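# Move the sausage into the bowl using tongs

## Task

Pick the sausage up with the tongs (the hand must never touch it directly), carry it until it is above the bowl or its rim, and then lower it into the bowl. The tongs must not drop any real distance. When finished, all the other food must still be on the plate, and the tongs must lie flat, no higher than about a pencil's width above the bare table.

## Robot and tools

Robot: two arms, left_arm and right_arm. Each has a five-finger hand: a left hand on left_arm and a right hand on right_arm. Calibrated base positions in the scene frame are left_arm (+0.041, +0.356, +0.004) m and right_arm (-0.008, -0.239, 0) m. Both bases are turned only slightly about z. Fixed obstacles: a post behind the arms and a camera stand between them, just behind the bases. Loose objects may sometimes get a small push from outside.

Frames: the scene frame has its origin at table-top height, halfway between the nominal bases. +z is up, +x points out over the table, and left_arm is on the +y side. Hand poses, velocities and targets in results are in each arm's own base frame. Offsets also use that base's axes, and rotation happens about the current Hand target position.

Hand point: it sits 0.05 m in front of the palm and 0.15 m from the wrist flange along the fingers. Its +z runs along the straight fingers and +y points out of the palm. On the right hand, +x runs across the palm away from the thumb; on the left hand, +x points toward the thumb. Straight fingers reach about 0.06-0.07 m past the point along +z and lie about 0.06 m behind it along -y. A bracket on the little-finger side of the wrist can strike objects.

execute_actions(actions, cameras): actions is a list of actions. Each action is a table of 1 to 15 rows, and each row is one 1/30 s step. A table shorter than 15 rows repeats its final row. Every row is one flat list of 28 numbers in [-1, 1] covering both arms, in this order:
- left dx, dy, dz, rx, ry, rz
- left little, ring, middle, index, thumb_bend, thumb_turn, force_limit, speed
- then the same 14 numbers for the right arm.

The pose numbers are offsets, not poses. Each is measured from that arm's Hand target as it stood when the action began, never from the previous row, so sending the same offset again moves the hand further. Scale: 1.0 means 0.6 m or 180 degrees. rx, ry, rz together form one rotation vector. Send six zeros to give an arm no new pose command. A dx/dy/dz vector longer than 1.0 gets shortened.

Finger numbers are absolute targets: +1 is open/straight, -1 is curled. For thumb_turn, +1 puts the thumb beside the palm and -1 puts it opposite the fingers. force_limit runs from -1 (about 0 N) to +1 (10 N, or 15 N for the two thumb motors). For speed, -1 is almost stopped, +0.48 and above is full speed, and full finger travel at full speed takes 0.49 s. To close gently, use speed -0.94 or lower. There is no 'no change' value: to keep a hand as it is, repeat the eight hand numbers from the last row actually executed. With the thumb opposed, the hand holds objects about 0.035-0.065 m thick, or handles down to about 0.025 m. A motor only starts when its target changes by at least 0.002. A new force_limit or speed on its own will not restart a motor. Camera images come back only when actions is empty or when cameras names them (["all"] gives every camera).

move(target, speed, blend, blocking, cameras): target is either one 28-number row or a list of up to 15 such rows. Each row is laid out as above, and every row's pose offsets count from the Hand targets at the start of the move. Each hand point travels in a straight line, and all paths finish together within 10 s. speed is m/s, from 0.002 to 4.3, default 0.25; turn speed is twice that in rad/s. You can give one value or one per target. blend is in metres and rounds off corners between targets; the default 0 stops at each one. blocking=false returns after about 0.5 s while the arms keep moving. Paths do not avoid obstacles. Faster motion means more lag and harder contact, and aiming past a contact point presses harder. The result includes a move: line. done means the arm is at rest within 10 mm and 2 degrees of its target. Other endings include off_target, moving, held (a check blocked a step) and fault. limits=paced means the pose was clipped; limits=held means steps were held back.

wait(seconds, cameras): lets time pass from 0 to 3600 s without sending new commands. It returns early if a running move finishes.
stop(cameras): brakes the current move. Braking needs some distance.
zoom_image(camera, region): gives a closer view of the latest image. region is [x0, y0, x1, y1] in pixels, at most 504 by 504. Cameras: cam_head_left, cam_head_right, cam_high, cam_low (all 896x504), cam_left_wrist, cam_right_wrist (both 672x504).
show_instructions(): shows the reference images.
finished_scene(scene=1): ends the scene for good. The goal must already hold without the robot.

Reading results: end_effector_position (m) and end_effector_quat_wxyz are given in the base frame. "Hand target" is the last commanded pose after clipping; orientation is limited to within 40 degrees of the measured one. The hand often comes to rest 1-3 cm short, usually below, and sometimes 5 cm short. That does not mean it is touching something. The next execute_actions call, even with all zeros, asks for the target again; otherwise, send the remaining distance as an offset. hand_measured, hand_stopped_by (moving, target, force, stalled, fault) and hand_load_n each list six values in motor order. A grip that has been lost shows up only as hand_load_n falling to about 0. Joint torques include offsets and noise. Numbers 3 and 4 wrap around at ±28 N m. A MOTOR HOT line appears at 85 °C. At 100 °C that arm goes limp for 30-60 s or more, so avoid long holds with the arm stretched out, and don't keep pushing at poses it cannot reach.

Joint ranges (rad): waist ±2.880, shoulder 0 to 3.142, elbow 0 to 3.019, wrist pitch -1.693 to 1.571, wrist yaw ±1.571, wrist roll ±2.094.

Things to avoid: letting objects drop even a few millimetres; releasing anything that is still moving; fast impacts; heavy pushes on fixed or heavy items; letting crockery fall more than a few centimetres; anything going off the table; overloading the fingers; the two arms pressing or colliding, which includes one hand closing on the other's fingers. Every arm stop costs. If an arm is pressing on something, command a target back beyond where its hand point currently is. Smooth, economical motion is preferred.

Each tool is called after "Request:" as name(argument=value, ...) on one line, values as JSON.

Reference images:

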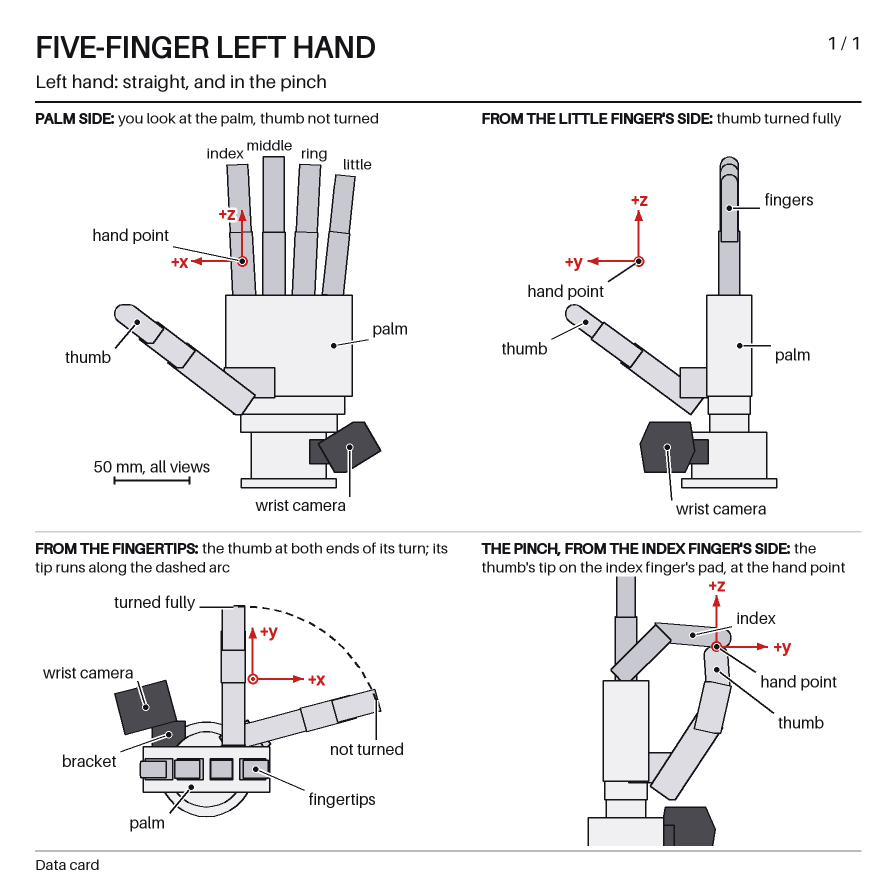

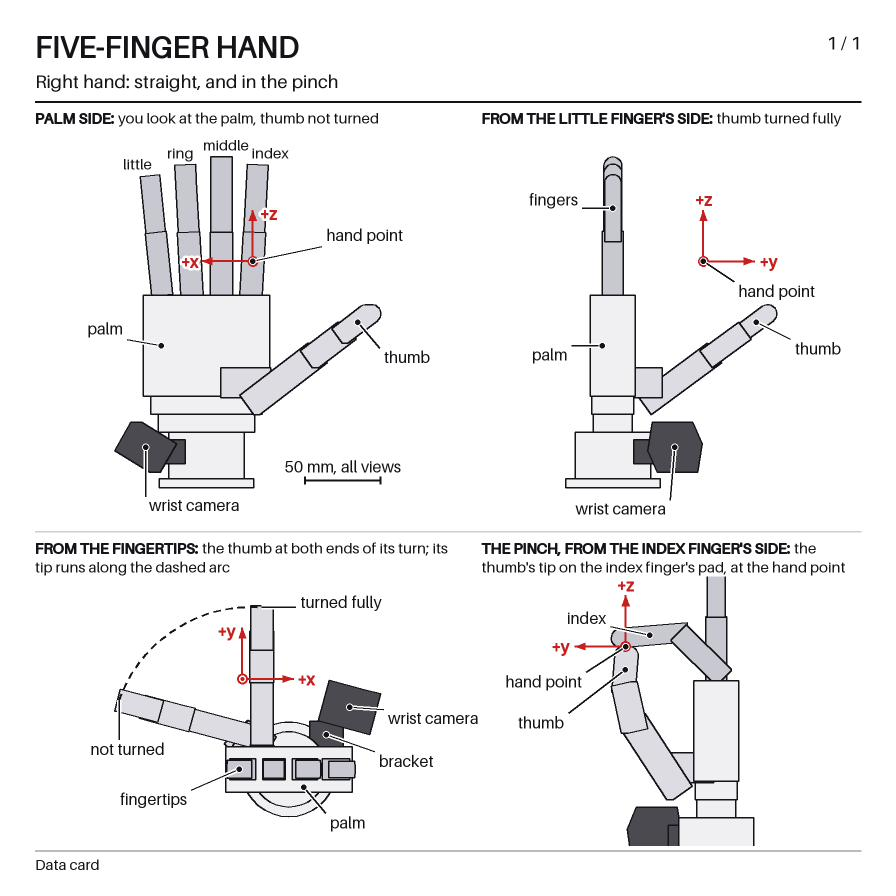

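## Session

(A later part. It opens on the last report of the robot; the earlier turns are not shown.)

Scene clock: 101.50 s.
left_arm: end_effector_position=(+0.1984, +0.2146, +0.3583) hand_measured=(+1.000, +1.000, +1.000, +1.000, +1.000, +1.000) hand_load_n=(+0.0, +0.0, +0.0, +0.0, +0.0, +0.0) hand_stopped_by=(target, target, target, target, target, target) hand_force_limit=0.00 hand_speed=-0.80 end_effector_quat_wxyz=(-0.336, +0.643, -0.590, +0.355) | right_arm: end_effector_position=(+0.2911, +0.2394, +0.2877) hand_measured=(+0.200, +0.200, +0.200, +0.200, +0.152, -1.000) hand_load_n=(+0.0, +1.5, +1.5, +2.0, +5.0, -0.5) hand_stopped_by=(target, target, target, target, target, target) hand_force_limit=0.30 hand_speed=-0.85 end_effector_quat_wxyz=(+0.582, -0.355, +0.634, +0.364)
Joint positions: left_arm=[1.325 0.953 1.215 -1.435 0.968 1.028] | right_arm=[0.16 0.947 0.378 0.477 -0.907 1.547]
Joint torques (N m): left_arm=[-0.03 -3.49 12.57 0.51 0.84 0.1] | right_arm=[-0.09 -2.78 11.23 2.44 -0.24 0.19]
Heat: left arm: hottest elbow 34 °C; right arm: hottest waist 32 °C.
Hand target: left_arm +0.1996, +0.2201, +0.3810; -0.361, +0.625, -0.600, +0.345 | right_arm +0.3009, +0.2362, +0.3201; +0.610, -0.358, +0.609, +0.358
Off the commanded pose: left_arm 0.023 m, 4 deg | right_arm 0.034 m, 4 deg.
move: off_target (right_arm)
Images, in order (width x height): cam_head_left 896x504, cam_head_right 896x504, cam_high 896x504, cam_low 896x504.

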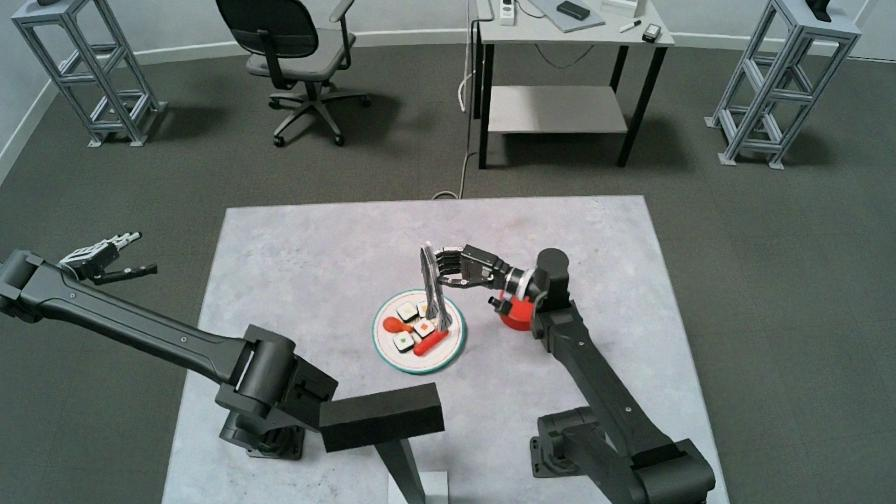

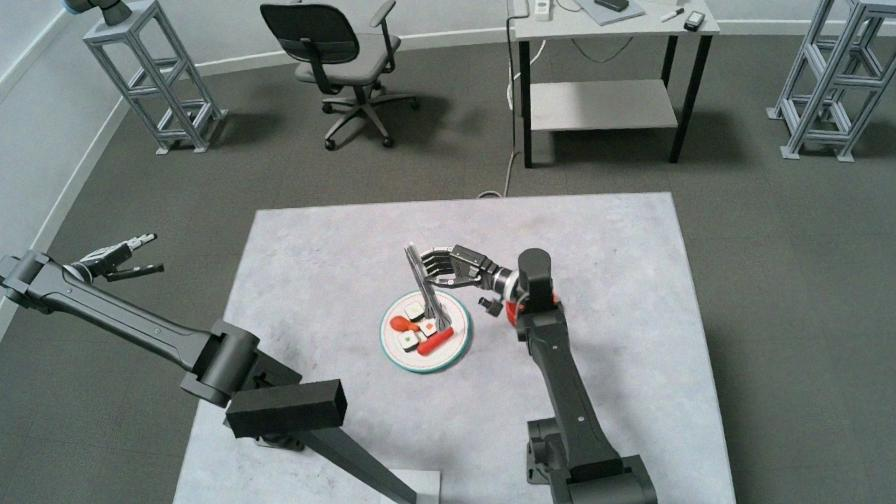

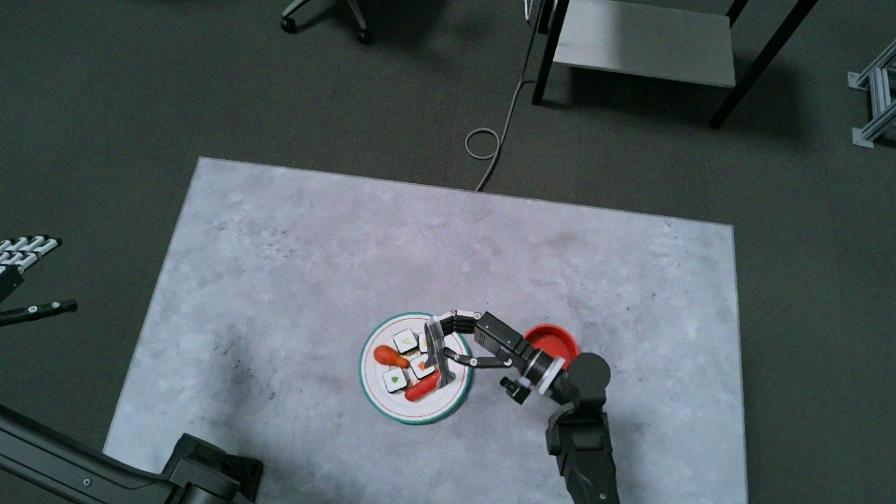

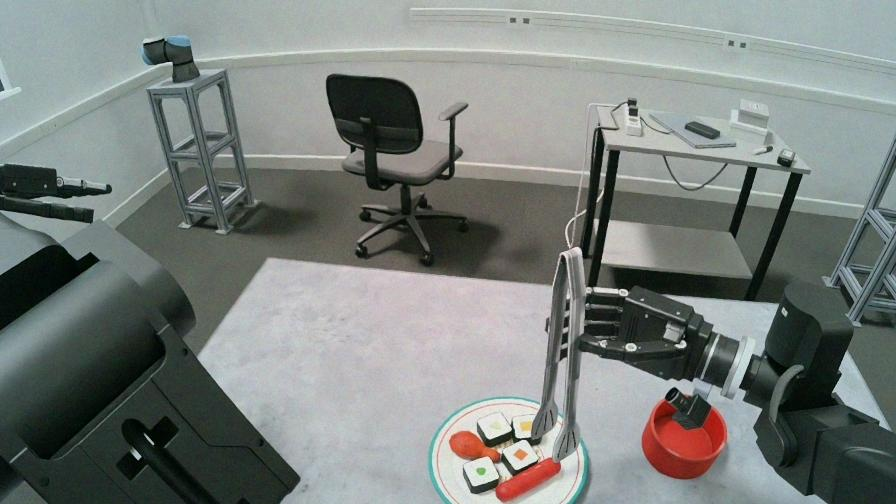

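Request:
move(target=[0,0,0,0,0,0,1,1,1,1,1,1,0,-0.8,0.05,-0.005,-0.03,0,0,0,0.2,0.2,0.2,0.2,0.15,-1,0.3,-0.85], speed=0.08, cameras=["cam_high","cam_low","cam_head_left","cam_head_right"])

Request:
zoom_image(camera="cam_high", region=[360, 310, 500, 420])

Request:
zoom_image(camera="cam_low", region=[440, 360, 640, 504])

Request:
zoom_image(camera="cam_head_left", region=[370, 240, 510, 380])

Scene clock: 103.60 s.
left_arm: end_effector_position=(+0.1984, +0.2146, +0.3583) hand_measured=(+1.000, +1.000, +1.000, +1.000, +1.000, +1.000) hand_load_n=(+0.0, +0.0, +0.0, +0.0, +0.0, +0.0) hand_stopped_by=(target, target, target, target, target, target) hand_force_limit=0.00 hand_speed=-0.80 end_effector_quat_wxyz=(-0.336, +0.643, -0.590, +0.355) | right_arm: end_effector_position=(+0.3197, +0.2370, +0.2720) hand_measured=(+0.200, +0.200, +0.200, +0.200, +0.152, -1.000) hand_load_n=(+0.0, +2.0, +1.5, +2.0, +4.5, +0.0) hand_stopped_by=(target, target, target, target, target, target) hand_force_limit=0.30 hand_speed=-0.85 end_effector_quat_wxyz=(+0.583, -0.354, +0.633, +0.365)
Joint positions: left_arm=[1.325 0.953 1.215 -1.435 0.968 1.028] | right_arm=[0.135 1.102 0.41 0.601 -0.931 1.547]
Joint torques (N m): left_arm=[-0.09 -3.55 12.59 0.51 0.84 0.09] | right_arm=[-0.44 -5.3 10.77 2.36 -0.32 0.19]
Heat: left arm: hottest elbow 34 °C; right arm: hottest waist 32 °C.
Hand target: left_arm +0.1996, +0.2201, +0.3810; -0.361, +0.625, -0.600, +0.345 | right_arm +0.3309, +0.2332, +0.3021; +0.610, -0.358, +0.609, +0.358
Off the commanded pose: left_arm 0.023 m, 4 deg | right_arm 0.032 m, 4 deg.
move: off_target (right_arm)
Images, in order (width x height): cam_head_left 896x504, cam_head_right 896x504, cam_high 896x504, cam_low 896x504.

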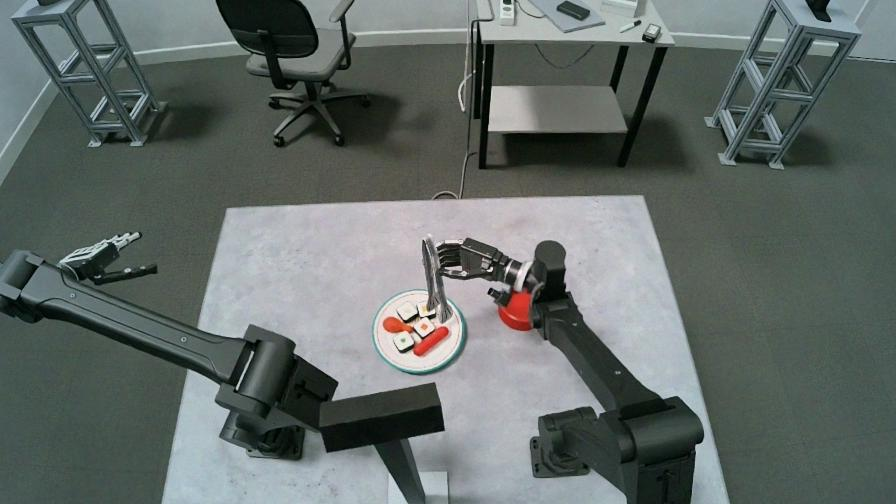

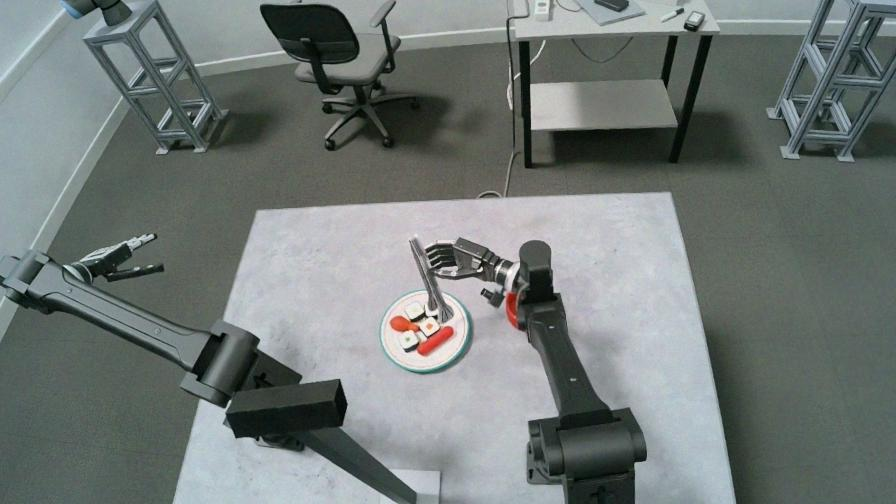

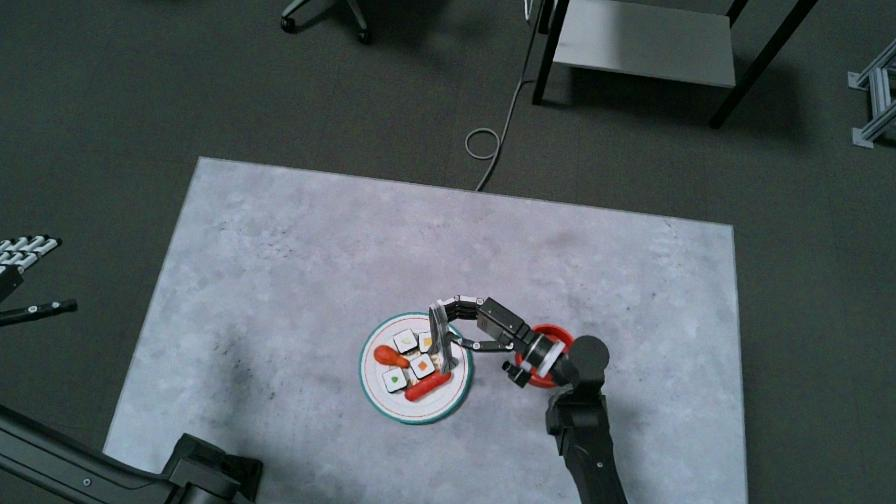

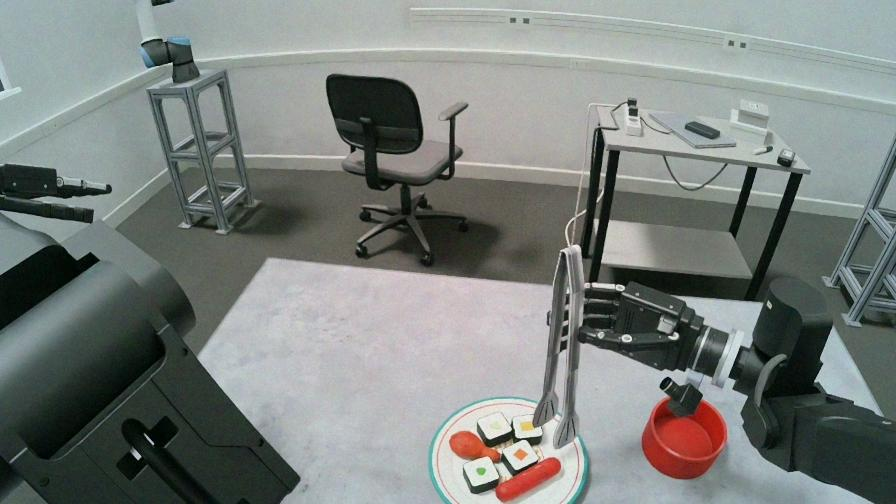

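Scaled by 3.600 from the camera's image (finer frame: 1280x720).

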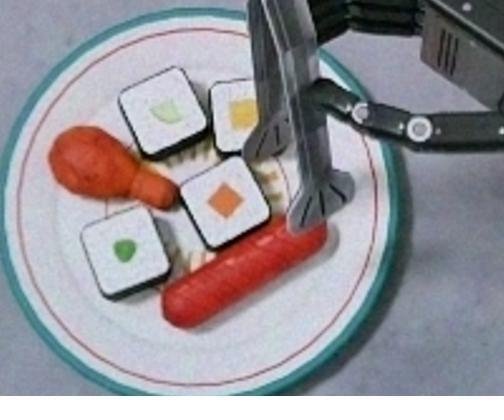

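Scaled by 2.520 from the camera's image (finer frame: 1280x720).

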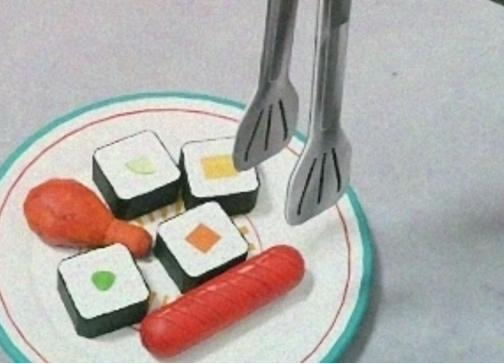

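Scaled by 3.600 from the camera's image (finer frame: 1280x720).

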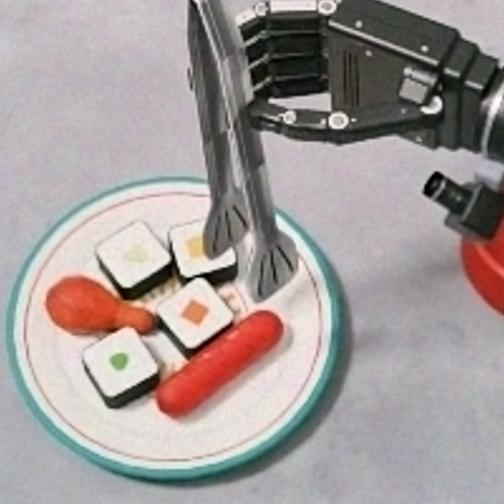

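Request:
move(target=[0,0,0,0,0,0,1,1,1,1,1,1,0,-0.8,-0.01,0.007,-0.058,0,0,0,0.2,0.2,0.2,0.2,0.15,-1,0.3,-0.85], speed=0.05, cameras=["cam_high","cam_low","cam_head_left"])

Request:
zoom_image(camera="cam_high", region=[360, 310, 500, 420])

Request:
zoom_image(camera="cam_low", region=[440, 360, 640, 504])

Request:
zoom_image(camera="cam_head_left", region=[370, 240, 510, 380])

Scene clock: 105.87 s.
left_arm: end_effector_position=(+0.1984, +0.2146, +0.3583) hand_measured=(+1.000, +1.000, +1.000, +1.000, +1.000, +1.000) hand_load_n=(-0.5, -0.5, +0.0, +0.0, +0.0, +0.0) hand_stopped_by=(target, target, target, target, target, target) hand_force_limit=0.00 hand_speed=-0.80 end_effector_quat_wxyz=(-0.336, +0.643, -0.590, +0.355) | right_arm: end_effector_position=(+0.3240, +0.2371, +0.2557) hand_measured=(+0.200, +0.200, +0.200, +0.200, +0.152, -1.000) hand_load_n=(+0.0, +1.5, +1.5, +2.0, +4.5, -0.5) hand_stopped_by=(target, target, target, target, target, target) hand_force_limit=0.30 hand_speed=-0.85 end_effector_quat_wxyz=(+0.598, -0.358, +0.622, +0.357)
Joint positions: left_arm=[1.325 0.953 1.215 -1.435 0.968 1.028] | right_arm=[0.135 1.186 0.387 0.75 -0.924 1.547]
Joint torques (N m): left_arm=[-0.03 -3.55 12.56 0.51 0.84 0.09] | right_arm=[1.55 -5.48 7.16 2.43 0.15 0.24]
Heat: left arm: hottest elbow 34 °C; right arm: hottest waist 32 °C.
Hand target: left_arm +0.1996, +0.2201, +0.3810; -0.361, +0.625, -0.600, +0.345 | right_arm +0.3249, +0.2374, +0.2673; +0.610, -0.358, +0.609, +0.358
Off the commanded pose: left_arm 0.023 m, 4 deg | right_arm 0.012 m, 2 deg.
move: off_target (right_arm)
Images, in order (width x height): cam_head_left 896x504, cam_high 896x504, cam_low 896x504.

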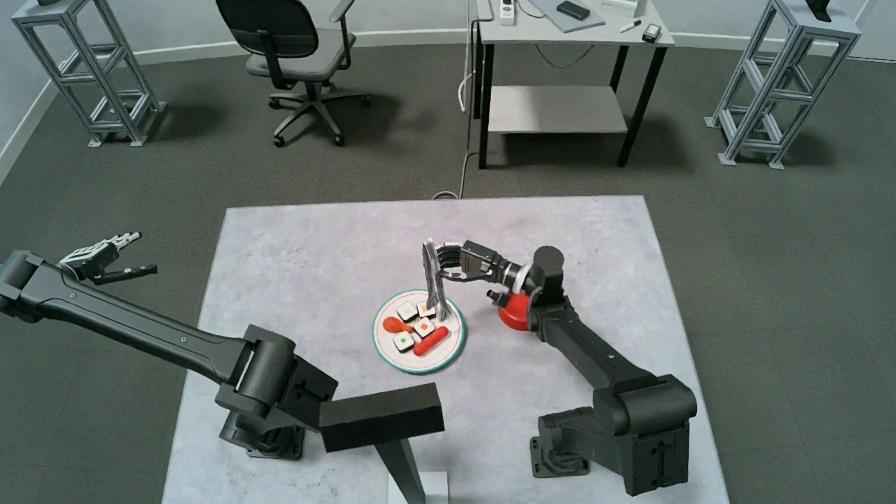

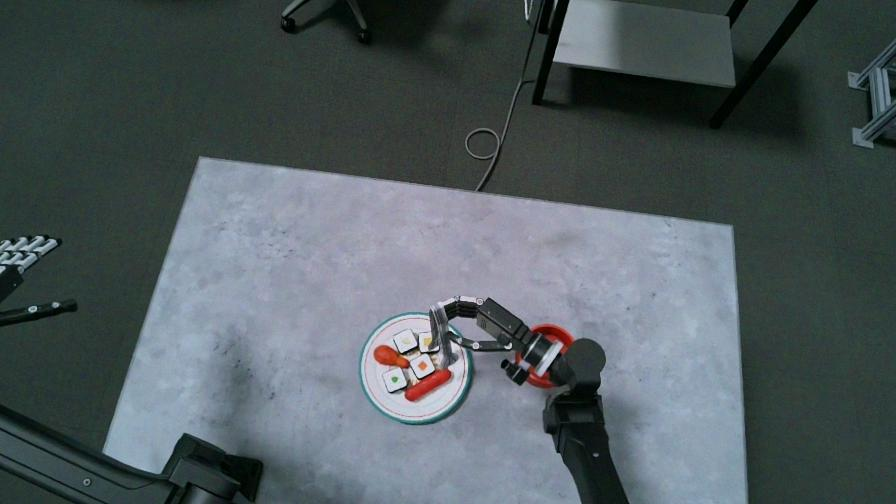

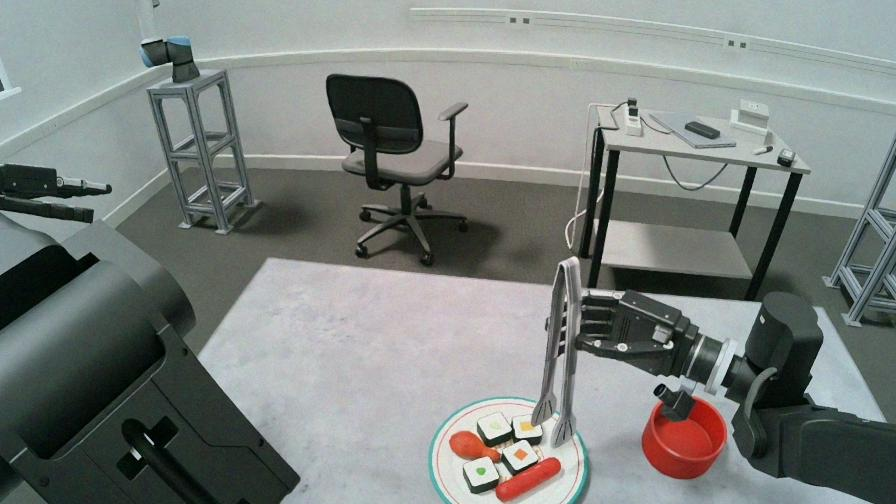

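Scaled by 3.600 from the camera's image (finer frame: 1280x720).

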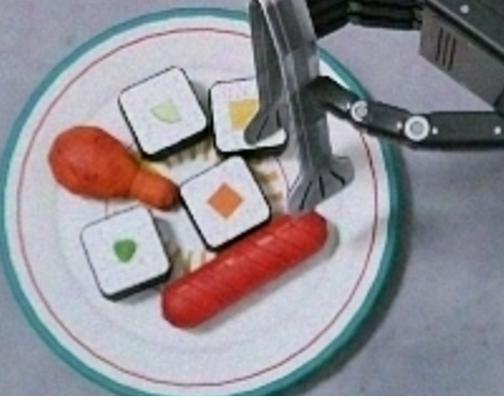

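Scaled by 2.520 from the camera's image (finer frame: 1280x720).

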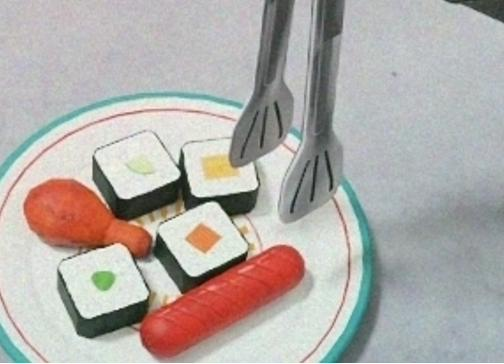

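Scaled by 3.600 from the camera's image (finer frame: 1280x720).

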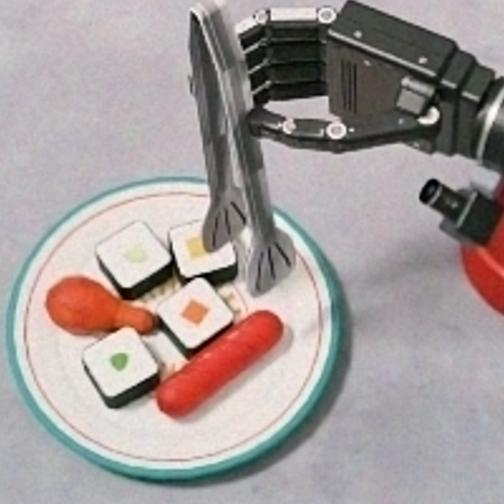

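Request:
move(target=[0,0,0,0,0,0,1,1,1,1,1,1,0,-0.8,-0.02,0.0,-0.042,0,0,0,0.2,0.2,0.2,0.2,0.15,-1,0.3,-0.85], speed=0.05, cameras=["cam_high","cam_low","cam_head_left"])

Request:
zoom_image(camera="cam_high", region=[360, 310, 500, 420])

Request:
zoom_image(camera="cam_low", region=[440, 360, 640, 504])

Request:
zoom_image(camera="cam_head_left", region=[370, 240, 510, 380])

Scene clock: 107.87 s.
left_arm: end_effector_position=(+0.1984, +0.2146, +0.3583) hand_measured=(+1.000, +1.000, +1.000, +1.000, +1.000, +1.000) hand_load_n=(+0.0, +0.0, -0.5, +0.0, +0.0, +0.0) hand_stopped_by=(target, target, target, target, target, target) hand_force_limit=0.00 hand_speed=-0.80 end_effector_quat_wxyz=(-0.336, +0.643, -0.590, +0.355) | right_arm: end_effector_position=(+0.3131, +0.2353, +0.2317) hand_measured=(+0.200, +0.200, +0.200, +0.200, +0.152, -1.000) hand_load_n=(+0.0, +2.0, +1.5, +2.0, +5.0, -0.5) hand_stopped_by=(target, target, target, target, target, target) hand_force_limit=0.30 hand_speed=-0.85 end_effector_quat_wxyz=(+0.600, -0.357, +0.622, +0.355)
Joint positions: left_arm=[1.325 0.953 1.215 -1.435 0.968 1.028] | right_arm=[0.135 1.24 0.329 0.865 -0.919 1.547]
Joint torques (N m): left_arm=[-0.03 -3.55 12.56 0.54 0.85 0.08] | right_arm=[1.38 -5.54 6.32 2.48 0.16 0.22]
Heat: left arm: hottest elbow 34 °C; right arm: hottest waist 32 °C.
Hand target: left_arm +0.1996, +0.2201, +0.3810; -0.361, +0.625, -0.600, +0.345 | right_arm +0.3129, +0.2374, +0.2421; +0.610, -0.358, +0.609, +0.358
Off the commanded pose: left_arm 0.023 m, 4 deg | right_arm 0.011 m, 2 deg.
move: off_target (right_arm)
Images, in order (width x height): cam_head_left 896x504, cam_high 896x504, cam_low 896x504.

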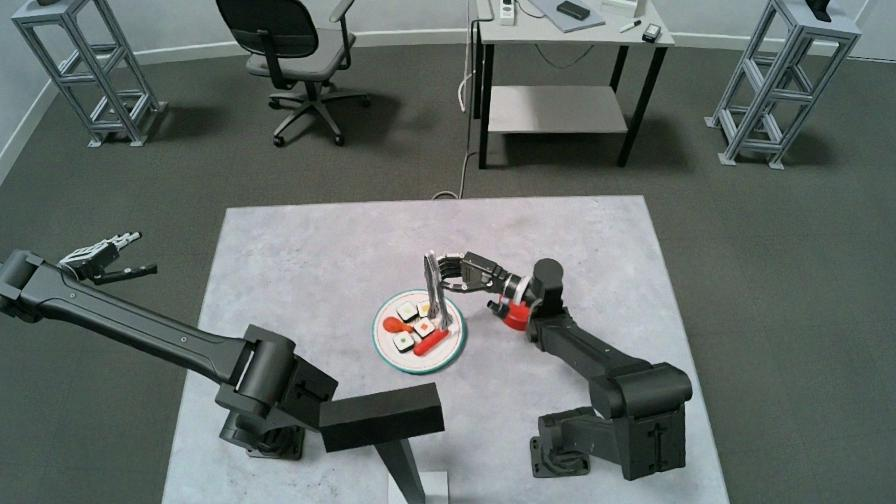

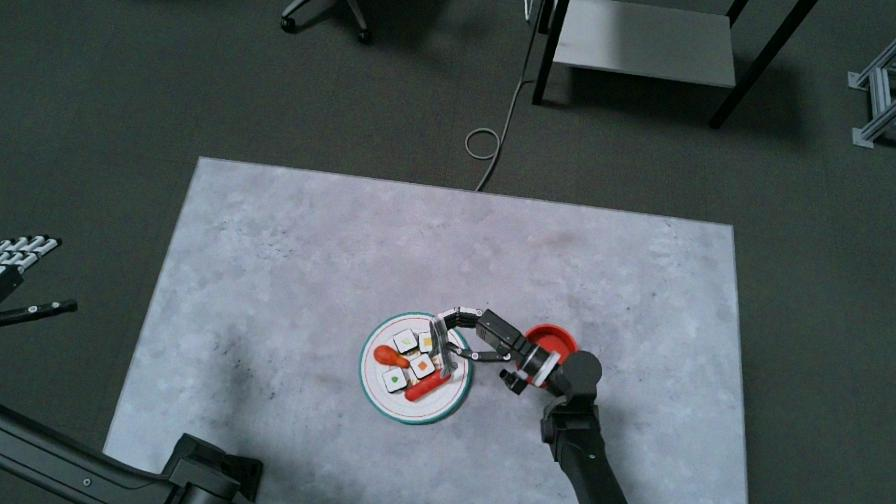

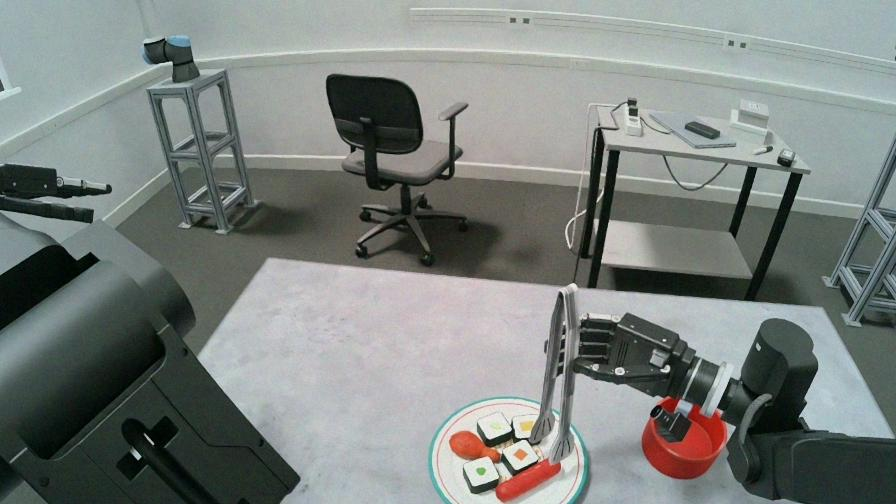

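Scaled by 3.600 from the camera's image (finer frame: 1280x720).

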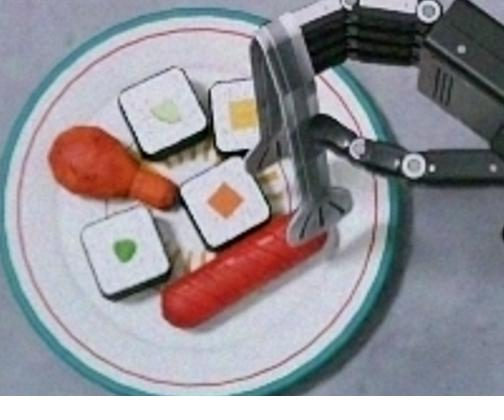

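Scaled by 2.520 from the camera's image (finer frame: 1280x720).

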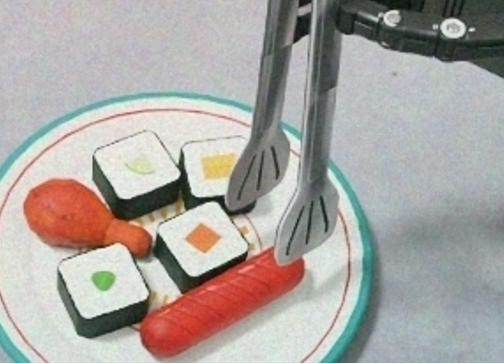

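Scaled by 3.600 from the camera's image (finer frame: 1280x720).

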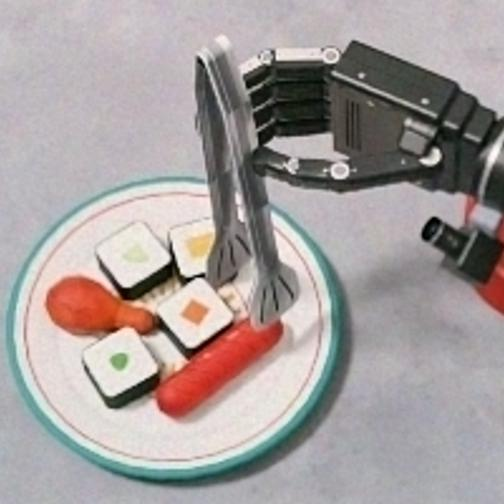

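Request:
move(target=[0,0,0,0,0,0,1,1,1,1,1,1,0,-0.8,-0.019,0.0,-0.005,0,0,0,0.2,0.2,0.2,0.2,0.15,-1,0.3,-0.85], speed=0.05, cameras=["cam_high","cam_low","cam_head_left","cam_head_right"])

Request:
zoom_image(camera="cam_high", region=[390, 340, 480, 410])

Request:
zoom_image(camera="cam_low", region=[480, 400, 600, 504])

Request:
zoom_image(camera="cam_head_left", region=[390, 290, 480, 380])

Request:
zoom_image(camera="cam_head_right", region=[390, 290, 480, 380])

Scene clock: 110.63 s.
left_arm: end_effector_position=(+0.1984, +0.2146, +0.3583) hand_measured=(+1.000, +1.000, +1.000, +1.000, +1.000, +1.000) hand_load_n=(+0.0, +0.0, +0.0, +0.0, +0.0, +0.0) hand_stopped_by=(target, target, target, target, target, target) hand_force_limit=0.00 hand_speed=-0.80 end_effector_quat_wxyz=(-0.336, +0.643, -0.590, +0.355) | right_arm: end_effector_position=(+0.3051, +0.2337, +0.2250) hand_measured=(+0.200, +0.200, +0.200, +0.200, +0.152, -1.000) hand_load_n=(+0.0, +2.0, +1.5, +2.0, +4.5, +0.0) hand_stopped_by=(target, target, target, target, target, target) hand_force_limit=0.30 hand_speed=-0.85 end_effector_quat_wxyz=(+0.597, -0.353, +0.627, +0.355)
Joint positions: left_arm=[1.325 0.953 1.215 -1.435 0.968 1.028] | right_arm=[0.135 1.23 0.3 0.874 -0.913 1.549]
Joint torques (N m): left_arm=[-0.03 -3.55 12.57 0.53 0.84 0.09] | right_arm=[2.02 -6.24 6 2.5 0.09 0.22]
Heat: left arm: hottest elbow 34 °C; right arm: hottest waist 32 °C.
Hand target: left_arm +0.1996, +0.2201, +0.3810; -0.361, +0.625, -0.600, +0.345 | right_arm +0.3015, +0.2374, +0.2391; +0.610, -0.358, +0.609, +0.358
Off the commanded pose: left_arm 0.023 m, 4 deg | right_arm 0.015 m, 3 deg.
move: off_target (right_arm)
Images, in order (width x height): cam_head_left 896x504, cam_head_right 896x504, cam_high 896x504, cam_low 896x504.

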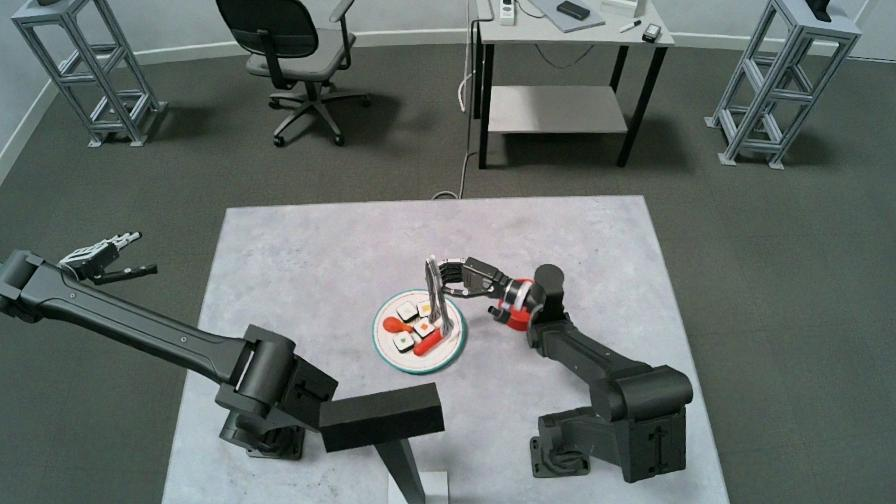

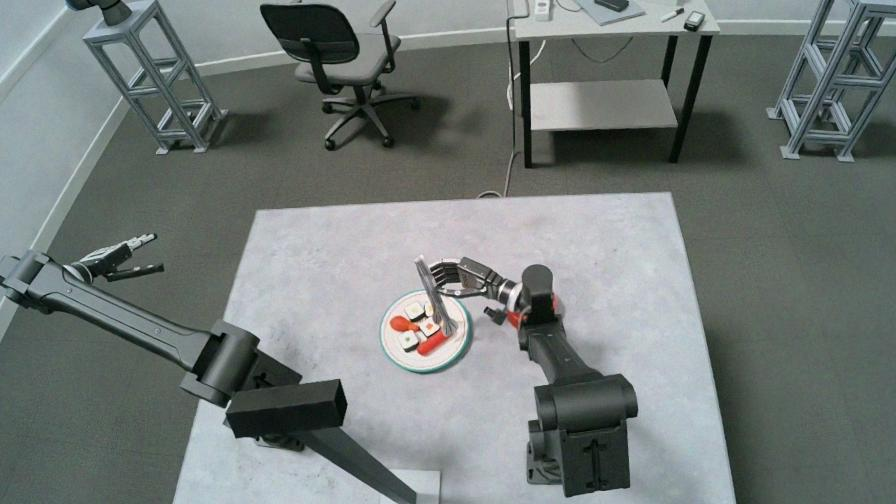

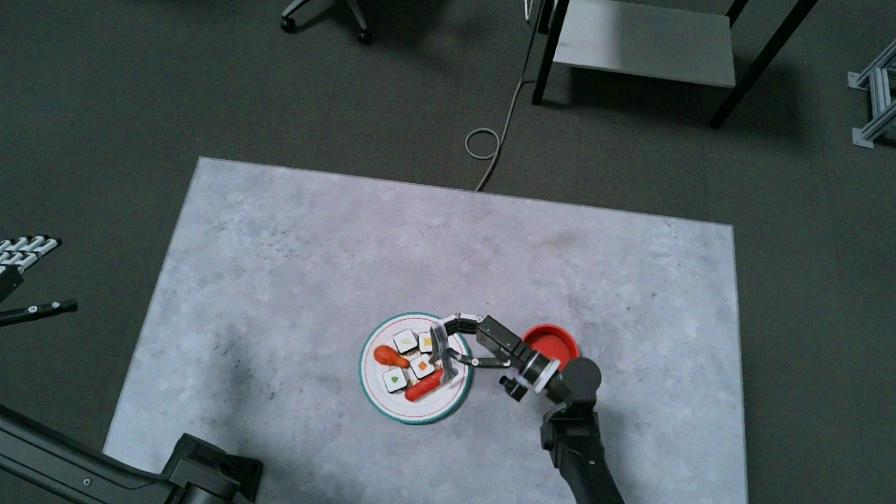

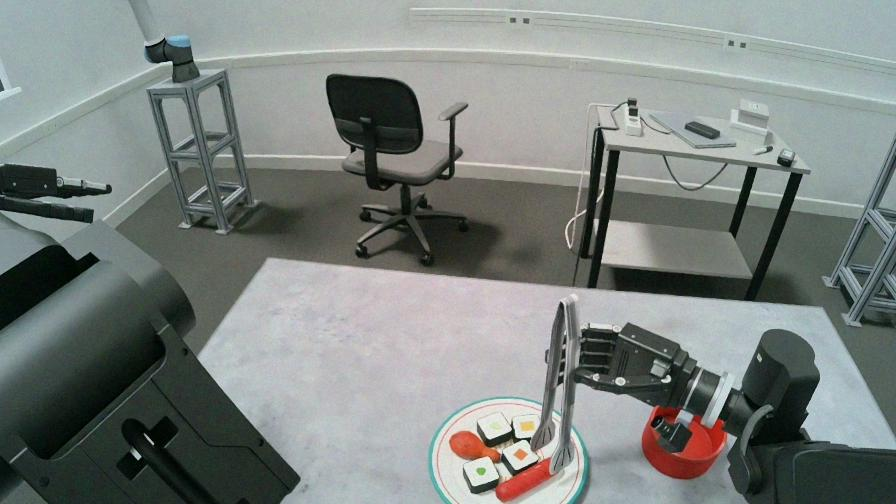

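Scaled by 5.600 from the camera's image (finer frame: 1280x720).

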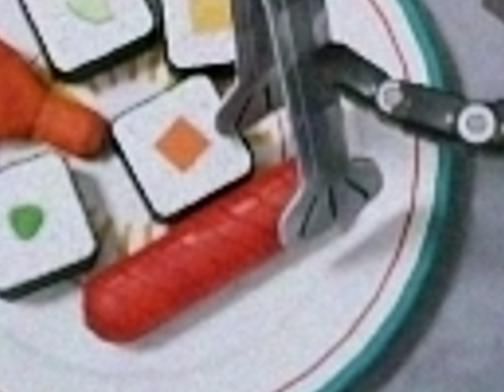

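Scaled by 4.200 from the camera's image (finer frame: 1280x720).

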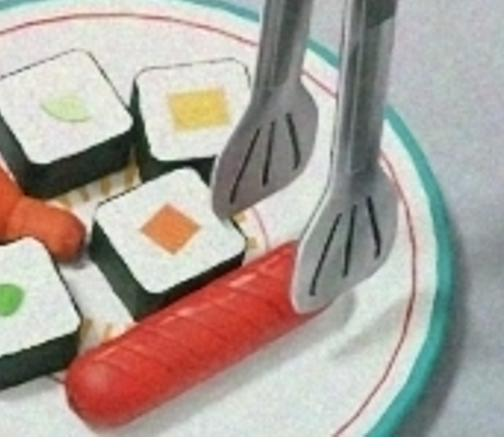

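Scaled by 5.600 from the camera's image (finer frame: 1280x720).

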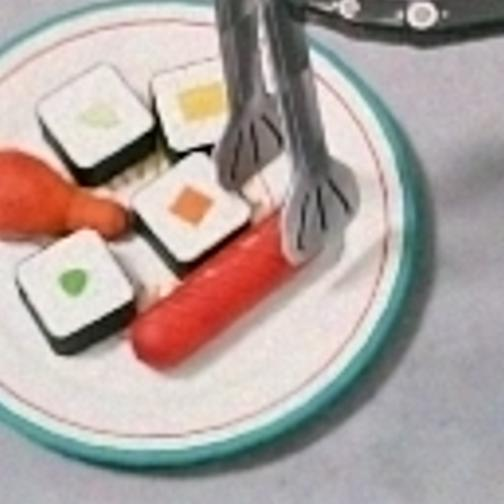

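Scaled by 5.600 from the camera's image (finer frame: 1280x720).

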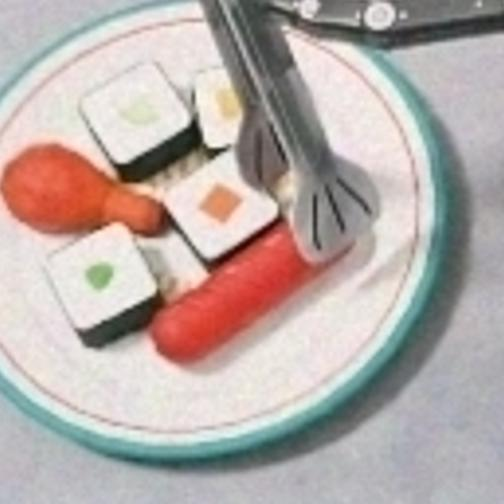

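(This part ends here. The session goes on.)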